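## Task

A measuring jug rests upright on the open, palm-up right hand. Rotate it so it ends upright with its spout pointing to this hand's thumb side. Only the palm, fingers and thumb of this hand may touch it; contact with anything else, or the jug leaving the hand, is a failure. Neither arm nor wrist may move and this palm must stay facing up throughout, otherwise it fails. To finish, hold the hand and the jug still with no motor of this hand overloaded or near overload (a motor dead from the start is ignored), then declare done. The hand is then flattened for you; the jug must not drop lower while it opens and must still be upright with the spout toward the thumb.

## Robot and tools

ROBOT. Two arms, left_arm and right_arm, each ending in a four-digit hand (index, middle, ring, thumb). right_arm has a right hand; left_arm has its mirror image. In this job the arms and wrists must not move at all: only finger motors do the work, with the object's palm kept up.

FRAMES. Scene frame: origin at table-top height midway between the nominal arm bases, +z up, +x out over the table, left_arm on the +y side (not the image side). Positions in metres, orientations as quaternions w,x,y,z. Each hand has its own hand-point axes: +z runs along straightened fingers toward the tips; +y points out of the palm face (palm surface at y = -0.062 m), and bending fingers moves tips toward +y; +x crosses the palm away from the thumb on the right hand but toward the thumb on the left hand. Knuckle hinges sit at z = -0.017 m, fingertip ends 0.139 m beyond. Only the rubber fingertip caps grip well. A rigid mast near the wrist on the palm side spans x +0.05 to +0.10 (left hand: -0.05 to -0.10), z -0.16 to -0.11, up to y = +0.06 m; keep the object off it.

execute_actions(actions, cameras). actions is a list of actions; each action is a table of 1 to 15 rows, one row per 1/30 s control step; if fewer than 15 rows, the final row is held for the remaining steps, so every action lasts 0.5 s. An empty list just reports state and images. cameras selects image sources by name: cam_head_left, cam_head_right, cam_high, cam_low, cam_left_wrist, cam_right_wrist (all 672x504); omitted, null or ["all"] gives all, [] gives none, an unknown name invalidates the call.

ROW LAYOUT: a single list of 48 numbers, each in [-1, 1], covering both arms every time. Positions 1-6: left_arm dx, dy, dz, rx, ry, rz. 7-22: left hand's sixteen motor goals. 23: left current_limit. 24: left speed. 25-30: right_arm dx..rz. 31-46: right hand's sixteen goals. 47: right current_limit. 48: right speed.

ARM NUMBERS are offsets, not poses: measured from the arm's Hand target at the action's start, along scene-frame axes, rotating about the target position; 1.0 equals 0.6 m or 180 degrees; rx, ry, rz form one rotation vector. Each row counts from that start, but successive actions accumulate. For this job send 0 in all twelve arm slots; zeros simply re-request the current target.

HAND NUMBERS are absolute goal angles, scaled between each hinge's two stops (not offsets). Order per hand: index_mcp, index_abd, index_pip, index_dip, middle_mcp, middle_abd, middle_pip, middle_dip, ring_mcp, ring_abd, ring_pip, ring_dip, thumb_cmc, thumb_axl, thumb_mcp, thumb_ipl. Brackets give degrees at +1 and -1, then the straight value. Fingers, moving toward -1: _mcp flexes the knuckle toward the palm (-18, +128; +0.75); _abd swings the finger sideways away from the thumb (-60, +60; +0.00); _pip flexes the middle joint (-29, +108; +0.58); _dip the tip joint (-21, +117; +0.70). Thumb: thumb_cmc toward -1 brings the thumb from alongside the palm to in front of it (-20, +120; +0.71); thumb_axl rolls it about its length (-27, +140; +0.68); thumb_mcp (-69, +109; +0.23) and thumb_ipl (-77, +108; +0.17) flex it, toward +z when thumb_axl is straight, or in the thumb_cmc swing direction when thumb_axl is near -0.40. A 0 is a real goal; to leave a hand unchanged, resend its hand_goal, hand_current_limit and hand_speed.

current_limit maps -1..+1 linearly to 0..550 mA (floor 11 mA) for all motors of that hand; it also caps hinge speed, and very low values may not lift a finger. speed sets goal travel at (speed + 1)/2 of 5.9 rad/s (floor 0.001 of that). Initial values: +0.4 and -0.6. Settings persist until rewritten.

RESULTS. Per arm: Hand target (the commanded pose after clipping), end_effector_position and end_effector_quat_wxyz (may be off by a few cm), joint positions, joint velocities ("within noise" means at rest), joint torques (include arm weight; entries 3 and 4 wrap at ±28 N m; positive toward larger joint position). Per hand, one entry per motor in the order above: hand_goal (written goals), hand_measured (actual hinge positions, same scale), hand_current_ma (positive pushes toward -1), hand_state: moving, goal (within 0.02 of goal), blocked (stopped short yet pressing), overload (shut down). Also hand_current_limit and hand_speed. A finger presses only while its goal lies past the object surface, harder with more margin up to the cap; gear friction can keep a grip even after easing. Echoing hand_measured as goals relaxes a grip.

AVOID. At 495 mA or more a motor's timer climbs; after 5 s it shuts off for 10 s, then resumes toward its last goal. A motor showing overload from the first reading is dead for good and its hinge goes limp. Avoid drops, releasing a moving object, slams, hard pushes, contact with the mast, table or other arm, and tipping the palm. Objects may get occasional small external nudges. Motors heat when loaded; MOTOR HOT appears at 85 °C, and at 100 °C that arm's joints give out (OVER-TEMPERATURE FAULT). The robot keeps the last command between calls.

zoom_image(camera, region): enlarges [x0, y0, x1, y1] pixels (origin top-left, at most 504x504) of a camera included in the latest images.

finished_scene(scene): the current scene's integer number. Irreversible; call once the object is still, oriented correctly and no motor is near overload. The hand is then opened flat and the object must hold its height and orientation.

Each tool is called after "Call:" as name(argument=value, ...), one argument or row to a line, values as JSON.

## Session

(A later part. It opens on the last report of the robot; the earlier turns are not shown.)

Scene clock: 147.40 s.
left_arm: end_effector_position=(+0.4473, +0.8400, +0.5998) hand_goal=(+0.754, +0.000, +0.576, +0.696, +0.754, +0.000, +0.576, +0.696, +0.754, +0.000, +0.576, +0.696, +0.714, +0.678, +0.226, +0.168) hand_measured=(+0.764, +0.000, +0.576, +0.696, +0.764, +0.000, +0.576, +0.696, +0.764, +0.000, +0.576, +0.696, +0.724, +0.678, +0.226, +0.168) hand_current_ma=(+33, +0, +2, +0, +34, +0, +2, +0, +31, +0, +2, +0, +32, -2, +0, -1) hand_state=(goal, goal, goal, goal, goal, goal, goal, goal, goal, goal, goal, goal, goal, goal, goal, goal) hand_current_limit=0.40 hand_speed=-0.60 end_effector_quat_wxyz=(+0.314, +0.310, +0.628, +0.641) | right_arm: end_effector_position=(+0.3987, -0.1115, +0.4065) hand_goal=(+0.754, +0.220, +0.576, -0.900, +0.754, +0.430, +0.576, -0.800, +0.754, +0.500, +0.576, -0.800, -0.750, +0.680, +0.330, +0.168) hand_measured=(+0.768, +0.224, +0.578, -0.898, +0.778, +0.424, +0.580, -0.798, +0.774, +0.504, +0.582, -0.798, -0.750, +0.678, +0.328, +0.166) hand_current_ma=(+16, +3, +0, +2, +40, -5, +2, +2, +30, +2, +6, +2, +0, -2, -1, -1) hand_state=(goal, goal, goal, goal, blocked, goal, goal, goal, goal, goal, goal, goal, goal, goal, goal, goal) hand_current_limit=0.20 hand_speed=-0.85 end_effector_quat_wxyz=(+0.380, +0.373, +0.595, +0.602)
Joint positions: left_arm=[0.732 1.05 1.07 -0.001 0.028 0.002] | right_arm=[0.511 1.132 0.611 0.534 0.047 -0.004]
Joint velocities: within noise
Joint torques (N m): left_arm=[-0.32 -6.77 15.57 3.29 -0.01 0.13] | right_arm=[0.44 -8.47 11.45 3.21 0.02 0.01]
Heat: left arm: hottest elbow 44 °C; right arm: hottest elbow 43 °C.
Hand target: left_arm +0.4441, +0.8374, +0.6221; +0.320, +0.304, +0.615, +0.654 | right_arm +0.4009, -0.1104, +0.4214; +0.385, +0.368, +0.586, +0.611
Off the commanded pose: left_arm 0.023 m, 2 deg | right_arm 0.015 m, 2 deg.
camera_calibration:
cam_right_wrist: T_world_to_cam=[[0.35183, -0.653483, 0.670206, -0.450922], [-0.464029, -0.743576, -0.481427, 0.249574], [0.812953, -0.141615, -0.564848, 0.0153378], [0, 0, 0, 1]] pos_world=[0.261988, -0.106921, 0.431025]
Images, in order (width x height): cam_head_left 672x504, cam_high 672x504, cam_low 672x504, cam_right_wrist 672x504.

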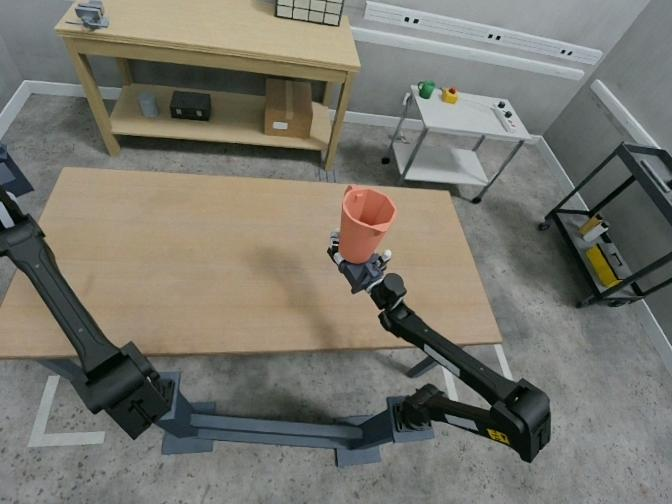

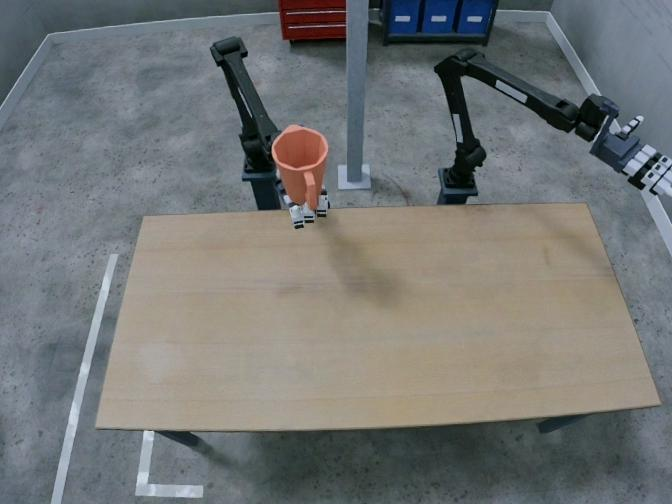

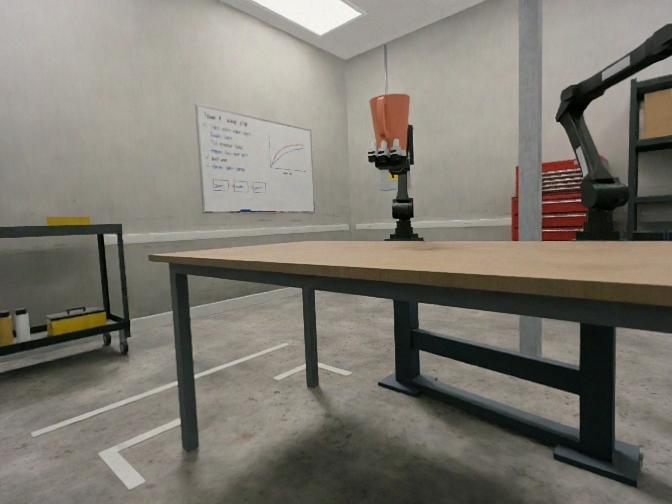

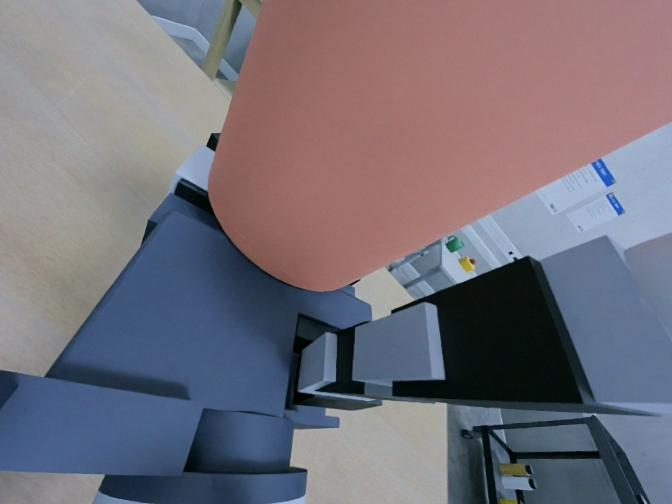

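Call:
execute_actions(
  actions=[
    [[0,0,0,0,0,0,0.754,0,0.576,0.696,0.754,0,0.576,0.696,0.754,0,0.576,0.696,0.714,0.678,0.226,0.168,0.4,-0.6,0,0,0,0,0,0,0.754,0.22,0.576,-1.0,0.754,0.43,0.576,-1.0,0.754,0.5,0.576,-1.0,-0.75,0.68,0.33,0.168,0.2,-0.85]],
  ],
  cameras=["cam_high","cam_low"],
)

Call:
zoom_image(
  camera="cam_low",
  region=[350, 80, 430, 190],
)

Call:
zoom_image(
  camera="cam_high",
  region=[235, 110, 355, 240],
)

Scene clock: 151.83 s.
left_arm: end_effector_position=(+0.4473, +0.8400, +0.5998) hand_goal=(+0.754, +0.000, +0.576, +0.696, +0.754, +0.000, +0.576, +0.696, +0.754, +0.000, +0.576, +0.696, +0.714, +0.678, +0.226, +0.168) hand_measured=(+0.764, +0.000, +0.576, +0.696, +0.764, +0.000, +0.576, +0.696, +0.764, +0.000, +0.576, +0.696, +0.724, +0.678, +0.226, +0.168) hand_current_ma=(+33, +0, +2, +0, +35, +0, +2, +0, +31, +0, +2, +0, +32, -2, +0, -1) hand_state=(goal, goal, goal, goal, goal, goal, goal, goal, goal, goal, goal, goal, goal, goal, goal, goal) hand_current_limit=0.40 hand_speed=-0.60 end_effector_quat_wxyz=(+0.314, +0.310, +0.628, +0.641) | right_arm: end_effector_position=(+0.3987, -0.1115, +0.4065) hand_goal=(+0.754, +0.220, +0.576, -1.000, +0.754, +0.430, +0.576, -1.000, +0.754, +0.500, +0.576, -1.000, -0.750, +0.680, +0.330, +0.168) hand_measured=(+0.768, +0.224, +0.578, -0.998, +0.778, +0.422, +0.582, -0.984, +0.774, +0.504, +0.582, -0.998, -0.750, +0.678, +0.328, +0.166) hand_current_ma=(+16, +3, +0, +2, +40, -5, +5, +21, +30, +2, +6, +1, +0, -2, -1, -1) hand_state=(goal, goal, goal, goal, blocked, goal, goal, goal, goal, goal, goal, goal, goal, goal, goal, goal) hand_current_limit=0.20 hand_speed=-0.85 end_effector_quat_wxyz=(+0.380, +0.373, +0.595, +0.602)
Joint positions: left_arm=[0.732 1.05 1.07 -0.001 0.028 0.002] | right_arm=[0.511 1.132 0.611 0.534 0.047 -0.004]
Joint velocities: within noise
Joint torques (N m): left_arm=[-0.44 -6.95 15.54 3.29 -0.01 0.11] | right_arm=[0.38 -8.53 11.45 3.21 0.02 0.01]
Heat: left arm: hottest elbow 44 °C; right arm: hottest elbow 43 °C.
Hand target: left_arm +0.4441, +0.8374, +0.6221; +0.320, +0.304, +0.615, +0.654 | right_arm +0.4009, -0.1104, +0.4214; +0.385, +0.368, +0.586, +0.611
Off the commanded pose: left_arm 0.023 m, 2 deg | right_arm 0.015 m, 2 deg.
Images, in order (width x height): cam_high 672x504, cam_low 672x504.

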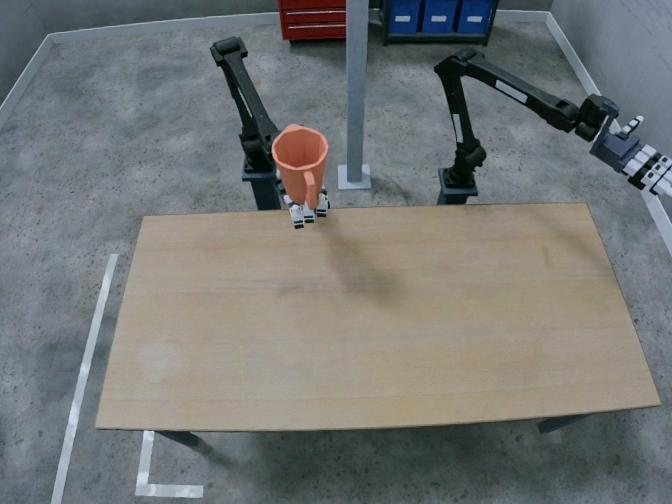

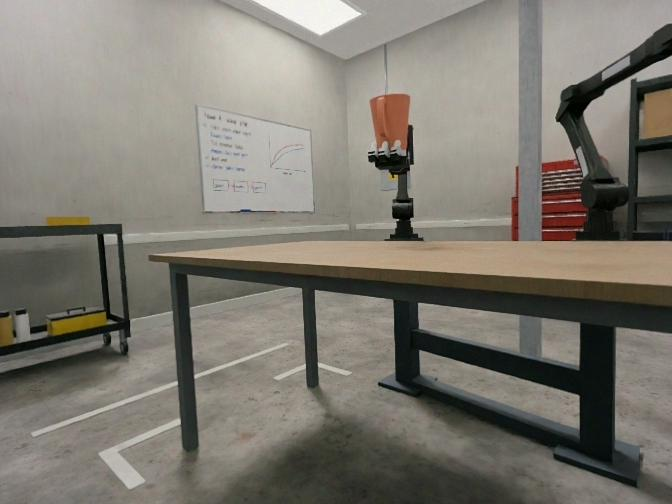

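Scaled by 4.582 from the camera's 672x504 image, which has a finer 960x720 frame.

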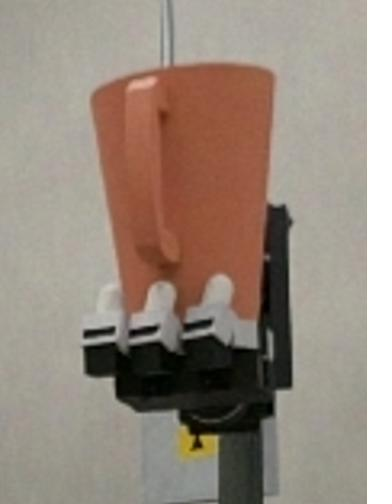

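Scaled by 3.877 from the camera's 672x504 image, which has a finer 960x720 frame.

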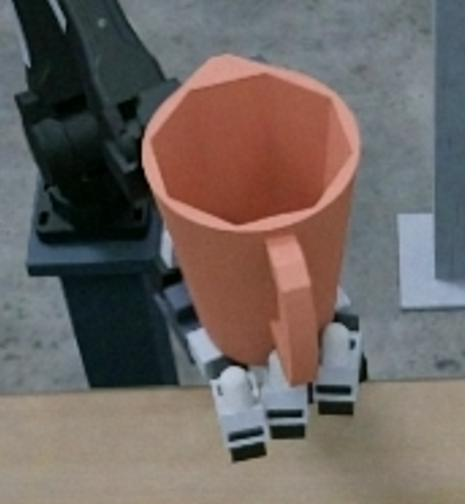

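Call:
execute_actions(
  actions=[
    [[0,0,0,0,0,0,0.754,0,0.576,0.696,0.754,0,0.576,0.696,0.754,0,0.576,0.696,0.714,0.678,0.226,0.168,0.4,-0.6,0,0,0,0,0,0,0.754,-0.1,0.576,-1.0,0.754,0.1,0.576,-1.0,0.754,0.2,0.576,-1.0,-0.75,0.68,0.33,0.168,0.2,-0.8]],
    [[0,0,0,0,0,0,0.754,0,0.576,0.696,0.754,0,0.576,0.696,0.754,0,0.576,0.696,0.714,0.678,0.226,0.168,0.4,-0.6,0,0,0,0,0,0,0.754,-0.45,0.576,-1.0,0.754,-0.28,0.576,-1.0,0.754,-0.08,0.576,-1.0,-0.75,0.68,0.33,0.168,0.2,-0.8]],
  ],
  cameras=["cam_high","cam_low"],
)

Call:
zoom_image(
  camera="cam_low",
  region=[350, 80, 430, 190],
)

Call:
zoom_image(
  camera="cam_high",
  region=[235, 110, 355, 240],
)

Scene clock: 168.50 s.
left_arm: end_effector_position=(+0.4473, +0.8400, +0.5998) hand_goal=(+0.754, +0.000, +0.576, +0.696, +0.754, +0.000, +0.576, +0.696, +0.754, +0.000, +0.576, +0.696, +0.714, +0.678, +0.226, +0.168) hand_measured=(+0.764, +0.000, +0.576, +0.696, +0.764, +0.000, +0.576, +0.696, +0.764, +0.000, +0.576, +0.696, +0.724, +0.678, +0.226, +0.168) hand_current_ma=(+33, +0, +2, +0, +35, +0, +2, +0, +31, +0, +2, +0, +32, -2, +0, -1) hand_state=(goal, goal, goal, goal, goal, goal, goal, goal, goal, goal, goal, goal, goal, goal, goal, goal) hand_current_limit=0.40 hand_speed=-0.60 end_effector_quat_wxyz=(+0.314, +0.310, +0.628, +0.641) | right_arm: end_effector_position=(+0.3987, -0.1115, +0.4065) hand_goal=(+0.754, -0.450, +0.576, -1.000, +0.754, -0.280, +0.576, -1.000, +0.754, -0.080, +0.576, -1.000, -0.750, +0.680, +0.330, +0.168) hand_measured=(+0.768, -0.446, +0.578, -0.998, +0.778, -0.274, +0.582, -0.998, +0.774, -0.076, +0.582, -0.998, -0.750, +0.678, +0.328, +0.166) hand_current_ma=(+16, +2, +0, +2, +40, +3, +5, +1, +30, +2, +6, +1, +0, -2, -1, -1) hand_state=(goal, goal, goal, goal, blocked, goal, goal, goal, goal, goal, goal, goal, goal, goal, goal, goal) hand_current_limit=0.20 hand_speed=-0.80 end_effector_quat_wxyz=(+0.380, +0.373, +0.595, +0.602)
Joint positions: left_arm=[0.732 1.05 1.07 -0.001 0.028 0.002] | right_arm=[0.511 1.132 0.611 0.534 0.047 -0.004]
Joint velocities: within noise
Joint torques (N m): left_arm=[-0.32 -6.77 15.54 3.29 -0.01 0.12] | right_arm=[0.44 -8.53 11.45 3.21 0.02 0.08]
Heat: left arm: hottest elbow 44 °C; right arm: hottest elbow 44 °C.
Hand target: left_arm +0.4441, +0.8374, +0.6221; +0.319, +0.304, +0.615, +0.654 | right_arm +0.4009, -0.1104, +0.4214; +0.385, +0.368, +0.586, +0.611
Off the commanded pose: left_arm 0.023 m, 2 deg | right_arm 0.015 m, 2 deg.
Images, in order (width x height): cam_high 672x504, cam_low 672x504.

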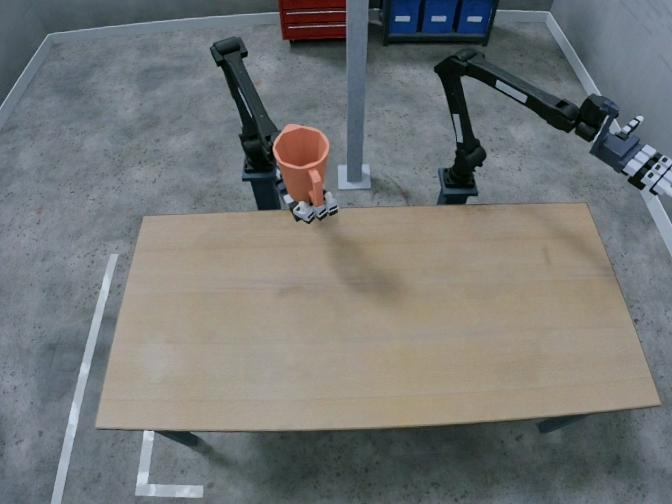

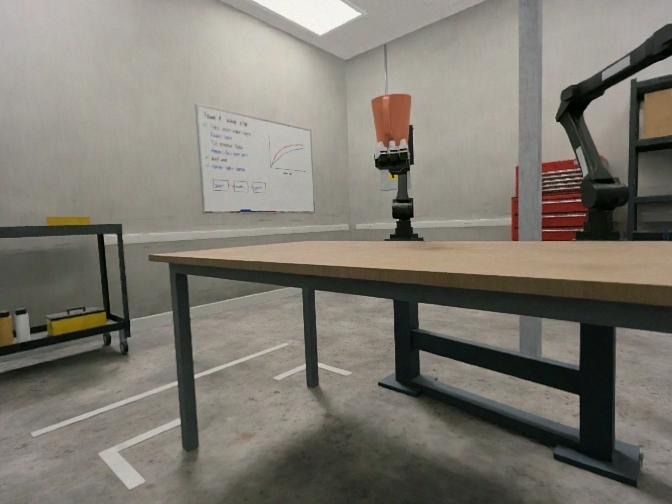

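Scaled by 4.582 from the camera's 672x504 image, which has a finer 960x720 frame.

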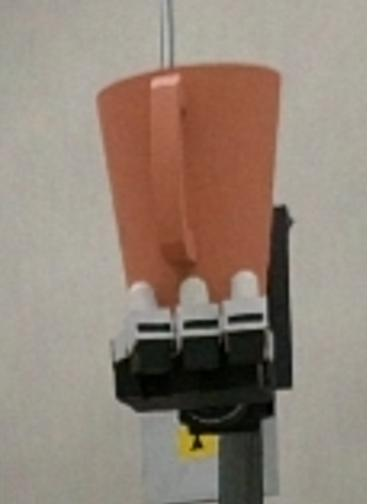

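Scaled by 3.877 from the camera's 672x504 image, which has a finer 960x720 frame.

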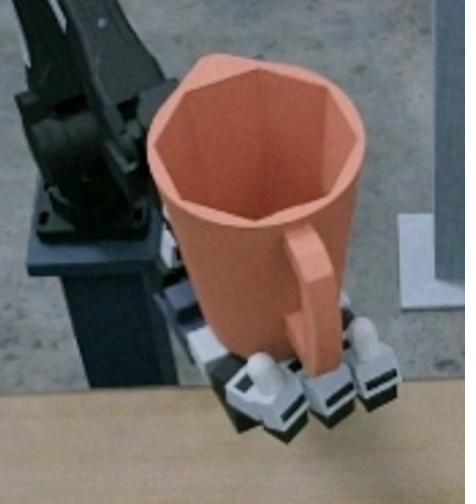

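Call:
execute_actions(
  actions=[
    [[0,0,0,0,0,0,0.754,0,0.576,0.696,0.754,0,0.576,0.696,0.754,0,0.576,0.696,0.714,0.678,0.226,0.168,0.4,-0.6,0,0,0,0,0,0,0.754,-0.45,0.576,-0.55,0.754,-0.28,0.576,-0.55,0.754,-0.08,0.576,-0.55,-0.75,0.68,0.33,0.168,0.2,-0.6]],
    [[0,0,0,0,0,0,0.754,0,0.576,0.696,0.754,0,0.576,0.696,0.754,0,0.576,0.696,0.714,0.678,0.226,0.168,0.4,-0.6,0,0,0,0,0,0,0.754,0.4,0.576,-0.55,0.754,0.52,0.576,-0.55,0.754,0.62,0.576,-0.55,-0.75,0.68,0.33,0.168,0.2,-0.6]],
    [[0,0,0,0,0,0,0.754,0,0.576,0.696,0.754,0,0.576,0.696,0.754,0,0.576,0.696,0.714,0.678,0.226,0.168,0.4,-0.6,0,0,0,0,0,0,0.754,0.4,0.576,-0.55,0.754,0.52,0.576,-0.55,0.754,0.62,0.576,-0.55,-0.75,0.68,0.33,0.168,0.2,-0.6]],
  ],
  cameras=["cam_high","cam_low"],
)

Call:
zoom_image(
  camera="cam_low",
  region=[350, 80, 430, 190],
)

Call:
zoom_image(
  camera="cam_high",
  region=[235, 110, 355, 240],
)

Scene clock: 191.77 s.
left_arm: end_effector_position=(+0.4473, +0.8400, +0.5998) hand_goal=(+0.754, +0.000, +0.576, +0.696, +0.754, +0.000, +0.576, +0.696, +0.754, +0.000, +0.576, +0.696, +0.714, +0.678, +0.226, +0.168) hand_measured=(+0.764, +0.000, +0.576, +0.696, +0.764, +0.000, +0.576, +0.696, +0.764, +0.000, +0.576, +0.696, +0.724, +0.678, +0.226, +0.168) hand_current_ma=(+33, +0, +2, +0, +35, +0, +2, +0, +31, +0, +2, +0, +32, -2, +0, -1) hand_state=(goal, goal, goal, goal, goal, goal, goal, goal, goal, goal, goal, goal, goal, goal, goal, goal) hand_current_limit=0.40 hand_speed=-0.60 end_effector_quat_wxyz=(+0.314, +0.310, +0.628, +0.641) | right_arm: end_effector_position=(+0.3987, -0.1115, +0.4065) hand_goal=(+0.754, +0.400, +0.576, -0.550, +0.754, +0.520, +0.576, -0.550, +0.754, +0.620, +0.576, -0.550, -0.750, +0.680, +0.330, +0.168) hand_measured=(+0.768, +0.396, +0.578, -0.552, +0.778, +0.516, +0.582, -0.552, +0.774, +0.614, +0.582, -0.552, -0.750, +0.678, +0.328, +0.166) hand_current_ma=(+16, -2, +0, -2, +40, -2, +5, -1, +30, -4, +6, -2, +0, -2, -1, -1) hand_state=(goal, goal, goal, goal, blocked, goal, goal, goal, goal, goal, goal, goal, goal, goal, goal, goal) hand_current_limit=0.20 hand_speed=-0.60 end_effector_quat_wxyz=(+0.380, +0.373, +0.595, +0.602)
Joint positions: left_arm=[0.732 1.05 1.07 -0.001 0.028 0.002] | right_arm=[0.511 1.132 0.611 0.534 0.047 -0.004]
Joint velocities: within noise
Joint torques (N m): left_arm=[-0.26 -6.89 15.56 3.29 -0.01 0.13] | right_arm=[0.38 -8.47 11.45 3.21 0.02 0]
Heat: left arm: hottest elbow 44 °C; right arm: hottest elbow 44 °C.
Hand target: left_arm +0.4441, +0.8374, +0.6221; +0.319, +0.304, +0.615, +0.654 | right_arm +0.4009, -0.1103, +0.4214; +0.385, +0.368, +0.586, +0.611
Off the commanded pose: left_arm 0.023 m, 2 deg | right_arm 0.015 m, 2 deg.
Images, in order (width x height): cam_high 672x504, cam_low 672x504.

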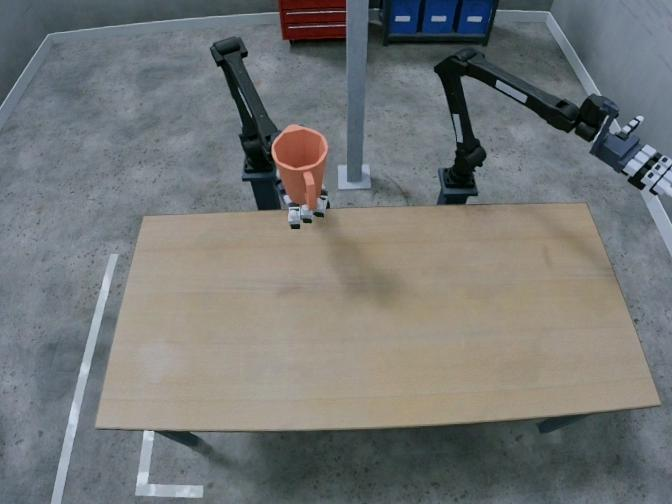

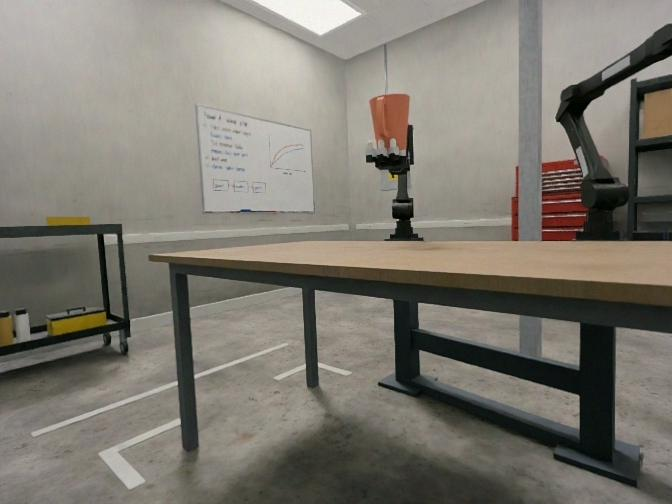

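Scaled by 4.582 from the camera's 672x504 image, which has a finer 960x720 frame.

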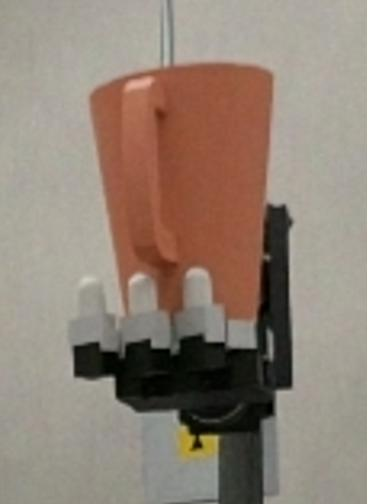

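Scaled by 3.877 from the camera's 672x504 image, which has a finer 960x720 frame.

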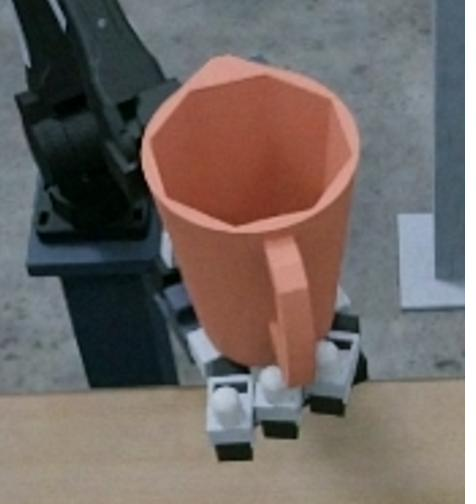

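Call:
execute_actions(
  actions=[
    [[0,0,0,0,0,0,0.754,0,0.576,0.696,0.754,0,0.576,0.696,0.754,0,0.576,0.696,0.714,0.678,0.226,0.168,0.4,-0.6,0,0,0,0,0,0,0.754,0.05,0.576,-0.55,0.754,0.1,0.576,-0.55,0.754,0.35,0.576,-0.55,-0.75,0.68,0.33,0.168,0.2,-0.7]],
    [[0,0,0,0,0,0,0.754,0,0.576,0.696,0.754,0,0.576,0.696,0.754,0,0.576,0.696,0.714,0.678,0.226,0.168,0.4,-0.6,0,0,0,0,0,0,0.754,0.05,0.576,-1.0,0.754,0.1,0.576,-1.0,0.754,0.35,0.576,-1.0,-0.75,0.68,0.33,0.168,0.2,-0.7]],
    [[0,0,0,0,0,0,0.754,0,0.576,0.696,0.754,0,0.576,0.696,0.754,0,0.576,0.696,0.714,0.678,0.226,0.168,0.4,-0.6,0,0,0,0,0,0,0.754,0.05,0.45,-1.0,0.754,0.1,0.45,-1.0,0.754,0.35,0.45,-1.0,-0.75,0.68,0.33,0.168,0.2,-0.85]],
  ],
  cameras=["cam_high","cam_low"],
)

Call:
zoom_image(
  camera="cam_low",
  region=[350, 80, 430, 190],
)

Call:
zoom_image(
  camera="cam_high",
  region=[235, 110, 355, 240],
)

Scene clock: 209.00 s.
left_arm: end_effector_position=(+0.4473, +0.8400, +0.5998) hand_goal=(+0.754, +0.000, +0.576, +0.696, +0.754, +0.000, +0.576, +0.696, +0.754, +0.000, +0.576, +0.696, +0.714, +0.678, +0.226, +0.168) hand_measured=(+0.764, +0.000, +0.576, +0.696, +0.764, +0.000, +0.576, +0.696, +0.764, +0.000, +0.576, +0.696, +0.724, +0.678, +0.226, +0.168) hand_current_ma=(+33, +0, +2, +0, +35, +0, +2, +0, +31, +0, +2, +0, +32, -2, +0, -1) hand_state=(goal, goal, goal, goal, goal, goal, goal, goal, goal, goal, goal, goal, goal, goal, goal, goal) hand_current_limit=0.40 hand_speed=-0.60 end_effector_quat_wxyz=(+0.314, +0.310, +0.628, +0.641) | right_arm: end_effector_position=(+0.3987, -0.1115, +0.4065) hand_goal=(+0.754, +0.050, +0.450, -1.000, +0.754, +0.100, +0.450, -1.000, +0.754, +0.350, +0.450, -1.000, -0.750, +0.680, +0.330, +0.168) hand_measured=(+0.768, +0.054, +0.458, -0.998, +0.778, +0.124, +0.464, -0.986, +0.774, +0.340, +0.464, -0.996, -0.750, +0.678, +0.328, +0.166) hand_current_ma=(+16, +2, +7, +1, +40, +31, +16, +15, +30, -9, +15, +2, +0, -2, -1, -1) hand_state=(goal, goal, goal, goal, blocked, blocked, goal, goal, goal, goal, goal, goal, goal, goal, goal, goal) hand_current_limit=0.20 hand_speed=-0.85 end_effector_quat_wxyz=(+0.380, +0.373, +0.595, +0.602)
Joint positions: left_arm=[0.732 1.05 1.07 -0.001 0.028 0.002] | right_arm=[0.511 1.132 0.611 0.534 0.047 -0.004]
Joint velocities: within noise
Joint torques (N m): left_arm=[-0.44 -6.89 15.54 3.29 -0.02 0.12] | right_arm=[0.44 -8.59 11.45 3.21 0.02 0.03]
Heat: left arm: hottest elbow 44 °C; right arm: hottest elbow 44 °C.
Hand target: left_arm +0.4441, +0.8374, +0.6221; +0.319, +0.304, +0.615, +0.654 | right_arm +0.4009, -0.1103, +0.4214; +0.385, +0.368, +0.586, +0.611
Off the commanded pose: left_arm 0.023 m, 2 deg | right_arm 0.015 m, 2 deg.
Images, in order (width x height): cam_high 672x504, cam_low 672x504.

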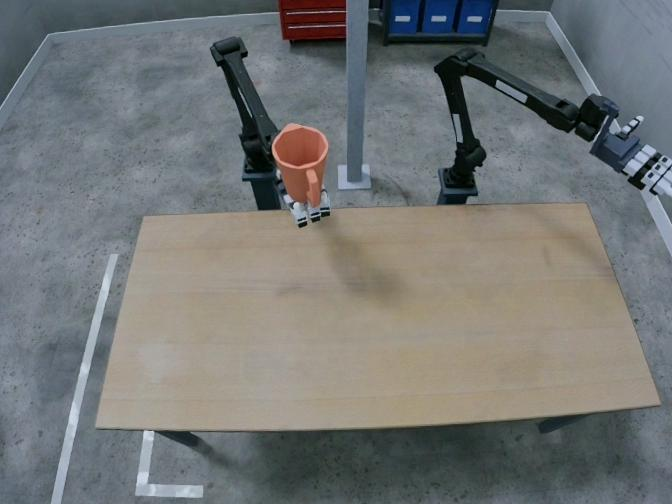

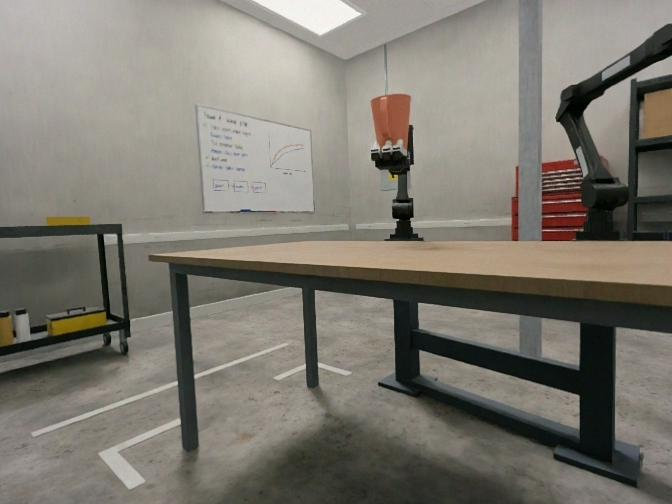

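Scaled by 4.582 from the camera's 672x504 image, which has a finer 960x720 frame.

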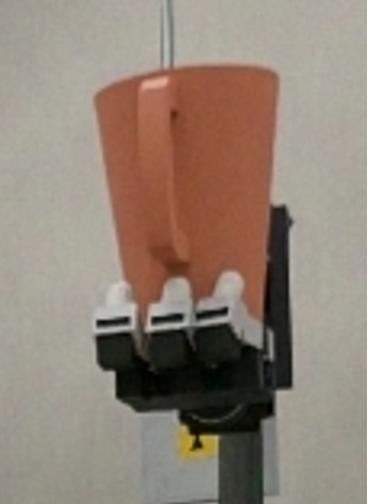

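Scaled by 3.877 from the camera's 672x504 image, which has a finer 960x720 frame.

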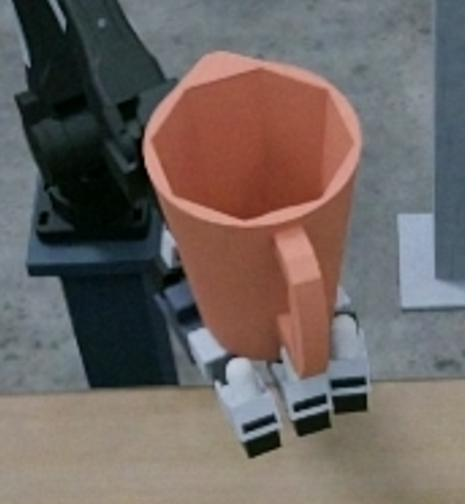

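Call:
execute_actions(
  actions=[
    [[0,0,0,0,0,0,0.754,0,0.576,0.696,0.754,0,0.576,0.696,0.754,0,0.576,0.696,0.714,0.678,0.226,0.168,0.4,-0.6,0,0,0,0,0,0,0.754,0.05,0.33,-1.0,0.754,0.1,0.33,-1.0,0.754,0.35,0.33,-1.0,-0.75,0.68,0.33,0.168,0.2,-0.85]],
  ],
  cameras=["cam_high","cam_low","cam_right_wrist"],
)

Call:
zoom_image(
  camera="cam_low",
  region=[350, 80, 430, 190],
)

Call:
zoom_image(
  camera="cam_high",
  region=[235, 110, 355, 240],
)

Scene clock: 214.57 s.
left_arm: end_effector_position=(+0.4473, +0.8400, +0.5998) hand_goal=(+0.754, +0.000, +0.576, +0.696, +0.754, +0.000, +0.576, +0.696, +0.754, +0.000, +0.576, +0.696, +0.714, +0.678, +0.226, +0.168) hand_measured=(+0.764, +0.000, +0.576, +0.696, +0.764, +0.000, +0.576, +0.696, +0.764, +0.000, +0.576, +0.696, +0.724, +0.678, +0.226, +0.168) hand_current_ma=(+33, +0, +2, +0, +35, +0, +2, +0, +31, +0, +2, +0, +32, -2, +0, -1) hand_state=(goal, goal, goal, goal, goal, goal, goal, goal, goal, goal, goal, goal, goal, goal, goal, goal) hand_current_limit=0.40 hand_speed=-0.60 end_effector_quat_wxyz=(+0.314, +0.310, +0.628, +0.641) | right_arm: end_effector_position=(+0.3987, -0.1115, +0.4065) hand_goal=(+0.754, +0.050, +0.330, -1.000, +0.754, +0.100, +0.330, -1.000, +0.754, +0.350, +0.330, -1.000, -0.750, +0.680, +0.330, +0.168) hand_measured=(+0.768, +0.054, +0.338, -0.998, +0.778, +0.120, +0.346, -0.990, +0.774, +0.340, +0.342, -0.998, -0.750, +0.678, +0.328, +0.166) hand_current_ma=(+16, +2, +7, +1, +40, +23, +20, +11, +30, -9, +13, +2, +0, -2, -1, -1) hand_state=(goal, goal, goal, goal, blocked, blocked, goal, goal, goal, goal, goal, goal, goal, goal, goal, goal) hand_current_limit=0.20 hand_speed=-0.85 end_effector_quat_wxyz=(+0.380, +0.373, +0.595, +0.602)
Joint positions: left_arm=[0.732 1.05 1.07 -0.001 0.028 0.002] | right_arm=[0.511 1.132 0.611 0.534 0.047 -0.004]
Joint velocities: within noise
Joint torques (N m): left_arm=[-0.26 -6.95 15.56 3.3 -0.02 0.12] | right_arm=[0.38 -8.53 11.44 3.21 0.02 0.04]
Heat: left arm: hottest elbow 44 °C; right arm: hottest elbow 44 °C.
Hand target: left_arm +0.4441, +0.8374, +0.6221; +0.319, +0.304, +0.615, +0.654 | right_arm +0.4009, -0.1103, +0.4214; +0.385, +0.368, +0.586, +0.611
Off the commanded pose: left_arm 0.023 m, 2 deg | right_arm 0.015 m, 2 deg.
camera_calibration:
cam_right_wrist: T_world_to_cam=[[0.352078, -0.653346, 0.670209, -0.450958], [-0.463745, -0.743755, -0.481424, 0.249477], [0.813008, -0.141307, -0.564845, 0.015375], [0, 0, 0, 1]] pos_world=[0.261965, -0.106909, 0.431025]
Images, in order (width x height): cam_high 672x504, cam_low 672x504, cam_right_wrist 672x504.

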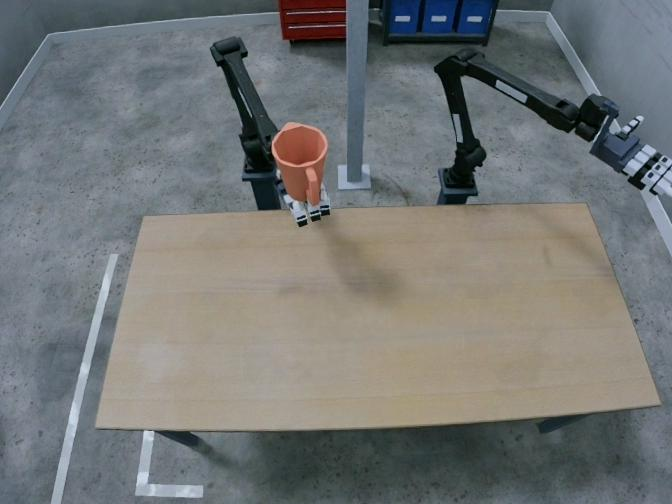

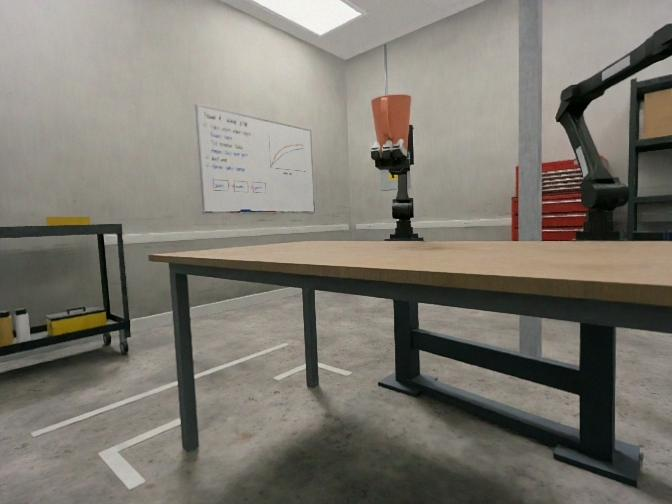

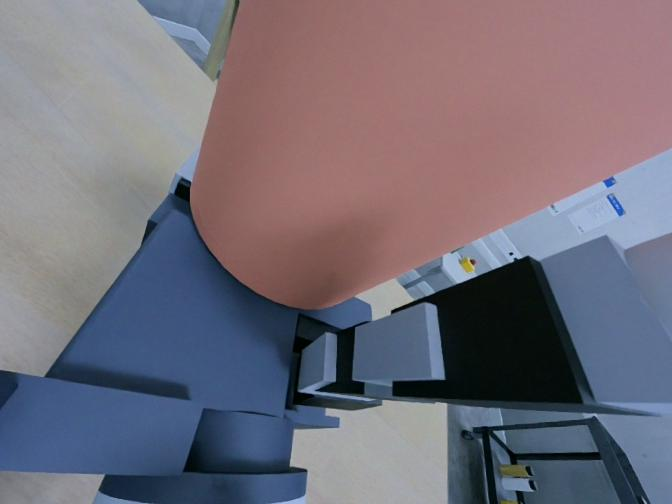

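Scaled by 4.582 from the camera's 672x504 image, which has a finer 960x720 frame.

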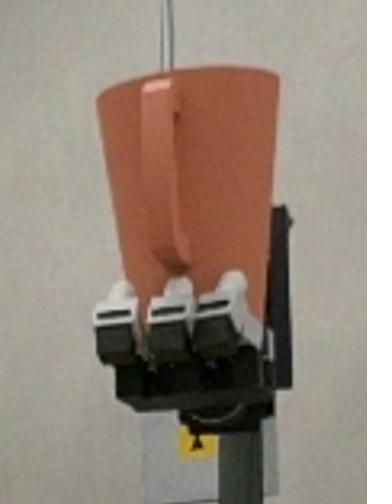

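Scaled by 3.877 from the camera's 672x504 image, which has a finer 960x720 frame.

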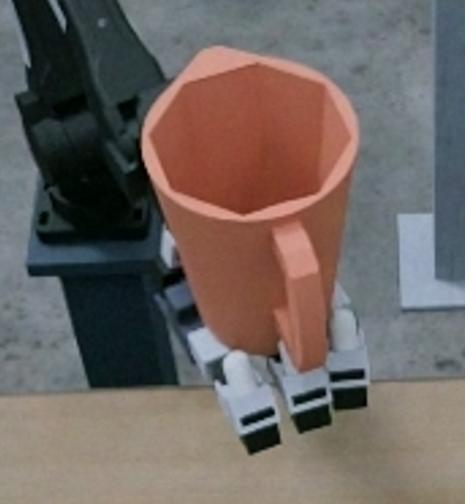

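Call:
execute_actions(
  actions=[
    [[0,0,0,0,0,0,0.754,0,0.576,0.696,0.754,0,0.576,0.696,0.754,0,0.576,0.696,0.714,0.678,0.226,0.168,0.4,-0.6,0,0,0,0,0,0,0.754,0.05,0.2,-1.0,0.754,0.1,0.2,-1.0,0.754,0.35,0.2,-1.0,-0.75,0.68,0.33,0.168,0.2,-0.85]],
  ],
  cameras=["cam_high","cam_low","cam_right_wrist","cam_head_left"],
)

Call:
zoom_image(
  camera="cam_low",
  region=[350, 80, 430, 190],
)

Call:
zoom_image(
  camera="cam_high",
  region=[235, 110, 355, 240],
)

Call:
zoom_image(
  camera="cam_head_left",
  region=[315, 180, 405, 290],
)

Scene clock: 229.93 s.
left_arm: end_effector_position=(+0.4473, +0.8400, +0.5998) hand_goal=(+0.754, +0.000, +0.576, +0.696, +0.754, +0.000, +0.576, +0.696, +0.754, +0.000, +0.576, +0.696, +0.714, +0.678, +0.226, +0.168) hand_measured=(+0.764, +0.000, +0.576, +0.696, +0.764, +0.000, +0.576, +0.696, +0.764, +0.000, +0.576, +0.696, +0.724, +0.678, +0.226, +0.168) hand_current_ma=(+33, +0, +2, +0, +35, +0, +2, +0, +31, +0, +2, +0, +32, -2, +0, -1) hand_state=(goal, goal, goal, goal, goal, goal, goal, goal, goal, goal, goal, goal, goal, goal, goal, goal) hand_current_limit=0.40 hand_speed=-0.60 end_effector_quat_wxyz=(+0.314, +0.310, +0.628, +0.641) | right_arm: end_effector_position=(+0.3987, -0.1115, +0.4065) hand_goal=(+0.754, +0.050, +0.200, -1.000, +0.754, +0.100, +0.200, -1.000, +0.754, +0.350, +0.200, -1.000, -0.750, +0.680, +0.330, +0.168) hand_measured=(+0.768, +0.054, +0.208, -0.998, +0.778, +0.112, +0.218, -0.990, +0.774, +0.340, +0.210, -0.998, -0.750, +0.678, +0.328, +0.166) hand_current_ma=(+16, +2, +7, +1, +40, +11, +24, +11, +30, -9, +9, +1, +0, -2, -1, -1) hand_state=(goal, goal, goal, goal, blocked, goal, goal, goal, goal, goal, goal, goal, goal, goal, goal, goal) hand_current_limit=0.20 hand_speed=-0.85 end_effector_quat_wxyz=(+0.380, +0.373, +0.595, +0.602)
Joint positions: left_arm=[0.732 1.05 1.07 -0.001 0.028 0.002] | right_arm=[0.511 1.132 0.611 0.534 0.047 -0.004]
Joint velocities: within noise
Joint torques (N m): left_arm=[-0.38 -6.89 15.56 3.29 0 0.13] | right_arm=[0.38 -8.47 11.45 3.21 0.02 0.04]
Heat: left arm: hottest elbow 44 °C; right arm: hottest elbow 44 °C.
Hand target: left_arm +0.4441, +0.8374, +0.6221; +0.320, +0.304, +0.615, +0.654 | right_arm +0.4009, -0.1103, +0.4214; +0.385, +0.368, +0.586, +0.611
Off the commanded pose: left_arm 0.023 m, 2 deg | right_arm 0.015 m, 2 deg.
camera_calibration:
cam_right_wrist: T_world_to_cam=[[0.352078, -0.653346, 0.670209, -0.450958], [-0.463745, -0.743755, -0.481424, 0.249477], [0.813008, -0.141307, -0.564845, 0.015375], [0, 0, 0, 1]] pos_world=[0.261965, -0.106909, 0.431025]
Images, in order (width x height): cam_head_left 672x504, cam_high 672x504, cam_low 672x504, cam_right_wrist 672x504.

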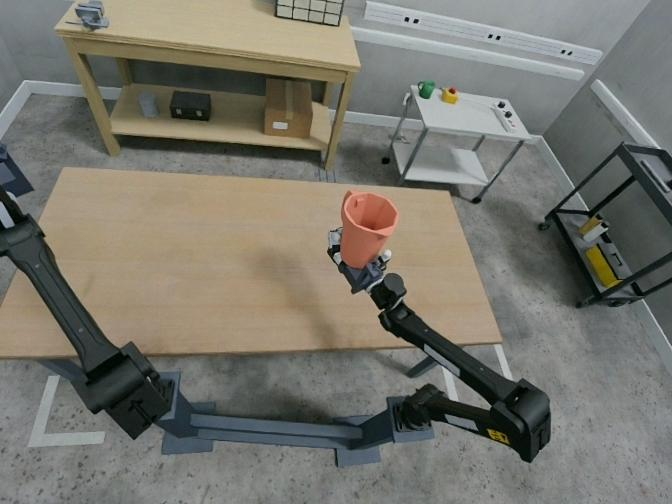

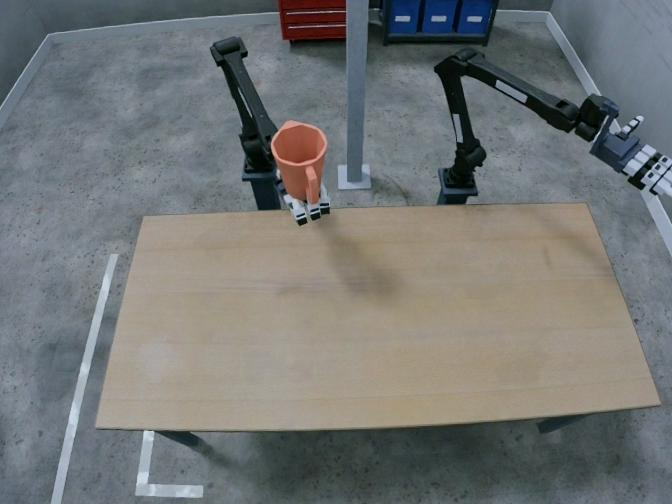

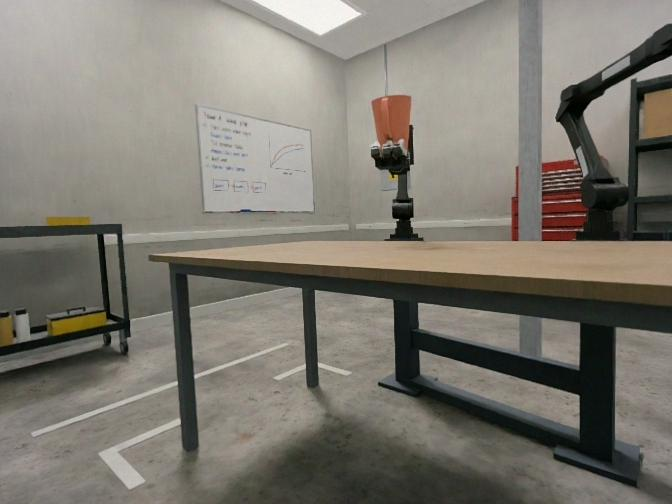

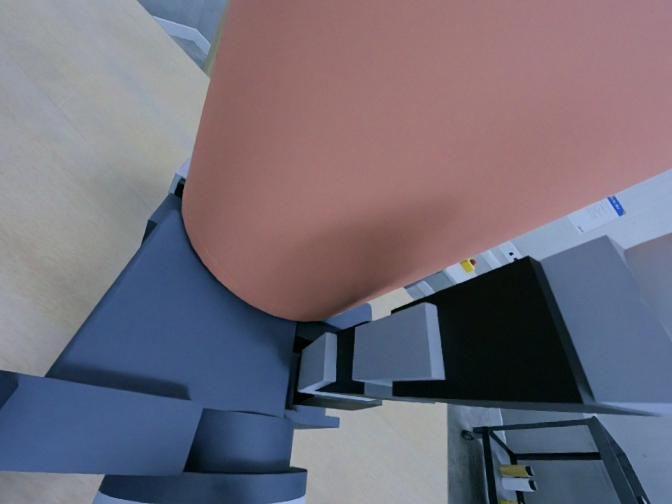

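Scaled by 4.582 from the camera's 672x504 image, which has a finer 960x720 frame.

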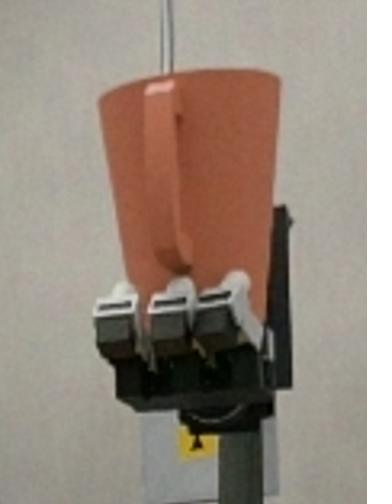

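Scaled by 3.877 from the camera's 672x504 image, which has a finer 960x720 frame.

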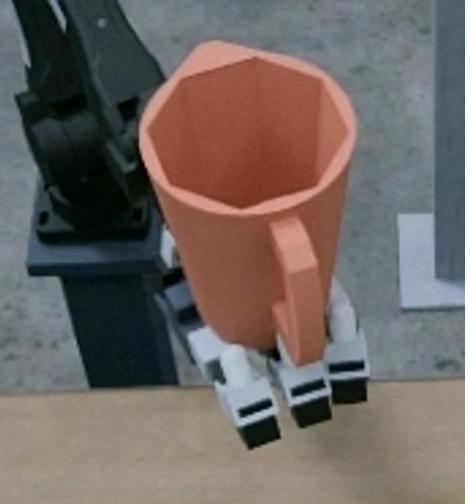

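Scaled by 4.582 from the camera's 672x504 image, which has a finer 960x720 frame.

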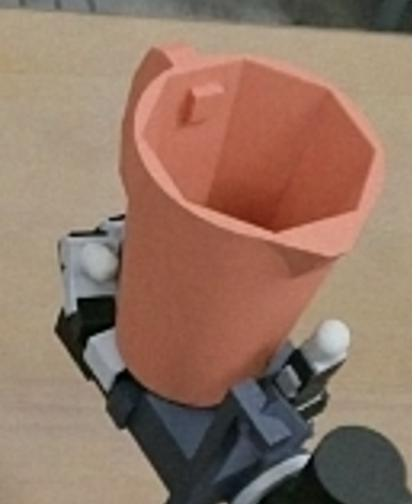

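Call:
execute_actions(
  actions=[
    [[0,0,0,0,0,0,0.754,0,0.576,0.696,0.754,0,0.576,0.696,0.754,0,0.576,0.696,0.714,0.678,0.226,0.168,0.4,-0.6,0,0,0,0,0,0,0.754,0.3,0.2,0.0,0.754,0.1,0.4,0.3,0.754,0.3,0.4,0.3,-0.75,0.68,0.33,0.168,0.2,-0.65]],
    [[0,0,0,0,0,0,0.754,0,0.576,0.696,0.754,0,0.576,0.696,0.754,0,0.576,0.696,0.714,0.678,0.226,0.168,0.4,-0.6,0,0,0,0,0,0,0.754,0.3,-0.153,0.116,0.754,-0.2,0.576,0.696,0.754,-0.2,0.576,0.696,-0.75,0.68,0.33,0.168,0.2,-0.65]],
    [[0,0,0,0,0,0,0.754,0,0.576,0.696,0.754,0,0.576,0.696,0.754,0,0.576,0.696,0.714,0.678,0.226,0.168,0.4,-0.6,0,0,0,0,0,0,0.754,0.3,-0.153,0.116,0.754,-0.4,0.576,0.696,0.754,-0.4,0.576,0.696,-0.75,0.68,0.33,0.168,0.2,-0.65]],
  ],
  cameras=["cam_high","cam_low"],
)

Call:
zoom_image(
  camera="cam_low",
  region=[350, 80, 430, 190],
)

Call:
zoom_image(
  camera="cam_high",
  region=[235, 110, 355, 240],
)

Scene clock: 251.00 s.
left_arm: end_effector_position=(+0.4473, +0.8400, +0.5998) hand_goal=(+0.754, +0.000, +0.576, +0.696, +0.754, +0.000, +0.576, +0.696, +0.754, +0.000, +0.576, +0.696, +0.714, +0.678, +0.226, +0.168) hand_measured=(+0.764, +0.000, +0.576, +0.696, +0.764, +0.000, +0.576, +0.696, +0.764, +0.000, +0.576, +0.696, +0.724, +0.678, +0.226, +0.168) hand_current_ma=(+33, +0, +2, +0, +35, +0, +2, +0, +31, +0, +2, +0, +32, -2, +0, -1) hand_state=(goal, goal, goal, goal, goal, goal, goal, goal, goal, goal, goal, goal, goal, goal, goal, goal) hand_current_limit=0.40 hand_speed=-0.60 end_effector_quat_wxyz=(+0.314, +0.310, +0.628, +0.641) | right_arm: end_effector_position=(+0.3987, -0.1115, +0.4065) hand_goal=(+0.754, +0.300, -0.152, +0.116, +0.754, -0.400, +0.576, +0.696, +0.754, -0.400, +0.576, +0.696, -0.750, +0.680, +0.330, +0.168) hand_measured=(+0.768, +0.296, -0.146, +0.112, +0.778, -0.396, +0.576, +0.694, +0.774, -0.396, +0.576, +0.694, -0.750, +0.678, +0.328, +0.166) hand_current_ma=(+16, -1, +6, -2, +40, +3, +0, -1, +30, +2, +0, -1, +0, -2, -1, -1) hand_state=(goal, goal, goal, goal, blocked, goal, goal, goal, goal, goal, goal, goal, goal, goal, goal, goal) hand_current_limit=0.20 hand_speed=-0.65 end_effector_quat_wxyz=(+0.380, +0.373, +0.595, +0.602)
Joint positions: left_arm=[0.732 1.05 1.07 -0.001 0.028 0.002] | right_arm=[0.511 1.132 0.611 0.534 0.047 -0.004]
Joint velocities: within noise
Joint torques (N m): left_arm=[-0.38 -6.83 15.58 3.28 -0.01 0.11] | right_arm=[0.44 -8.53 11.47 3.21 0.02 0.07]
Heat: left arm: hottest elbow 45 °C; right arm: hottest elbow 44 °C.
Hand target: left_arm +0.4441, +0.8374, +0.6221; +0.319, +0.304, +0.615, +0.654 | right_arm +0.4009, -0.1103, +0.4214; +0.385, +0.368, +0.586, +0.611
Off the commanded pose: left_arm 0.023 m, 2 deg | right_arm 0.015 m, 2 deg.
Images, in order (width x height): cam_high 672x504, cam_low 672x504.

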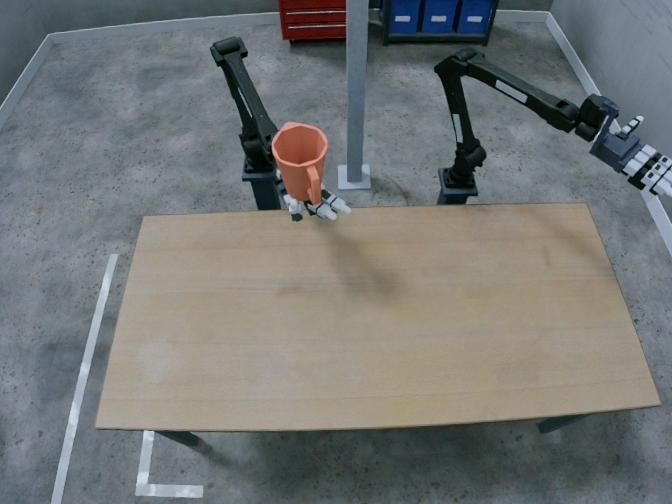

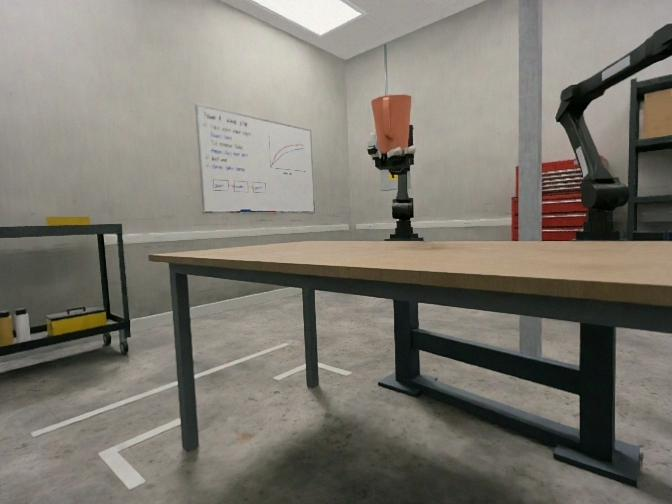

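Scaled by 4.582 from the camera's 672x504 image, which has a finer 960x720 frame.

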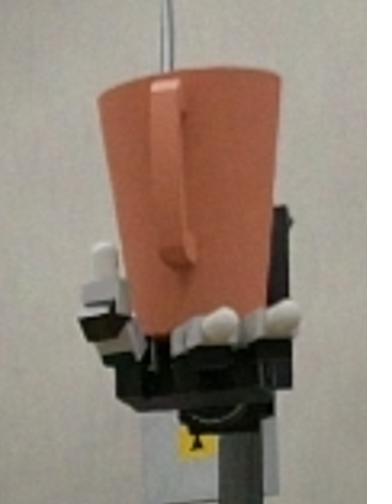

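Scaled by 3.877 from the camera's 672x504 image, which has a finer 960x720 frame.

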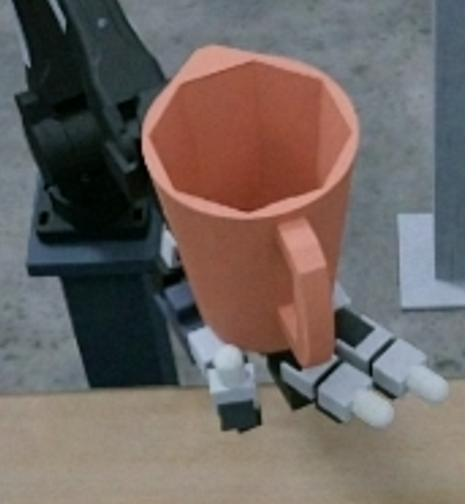

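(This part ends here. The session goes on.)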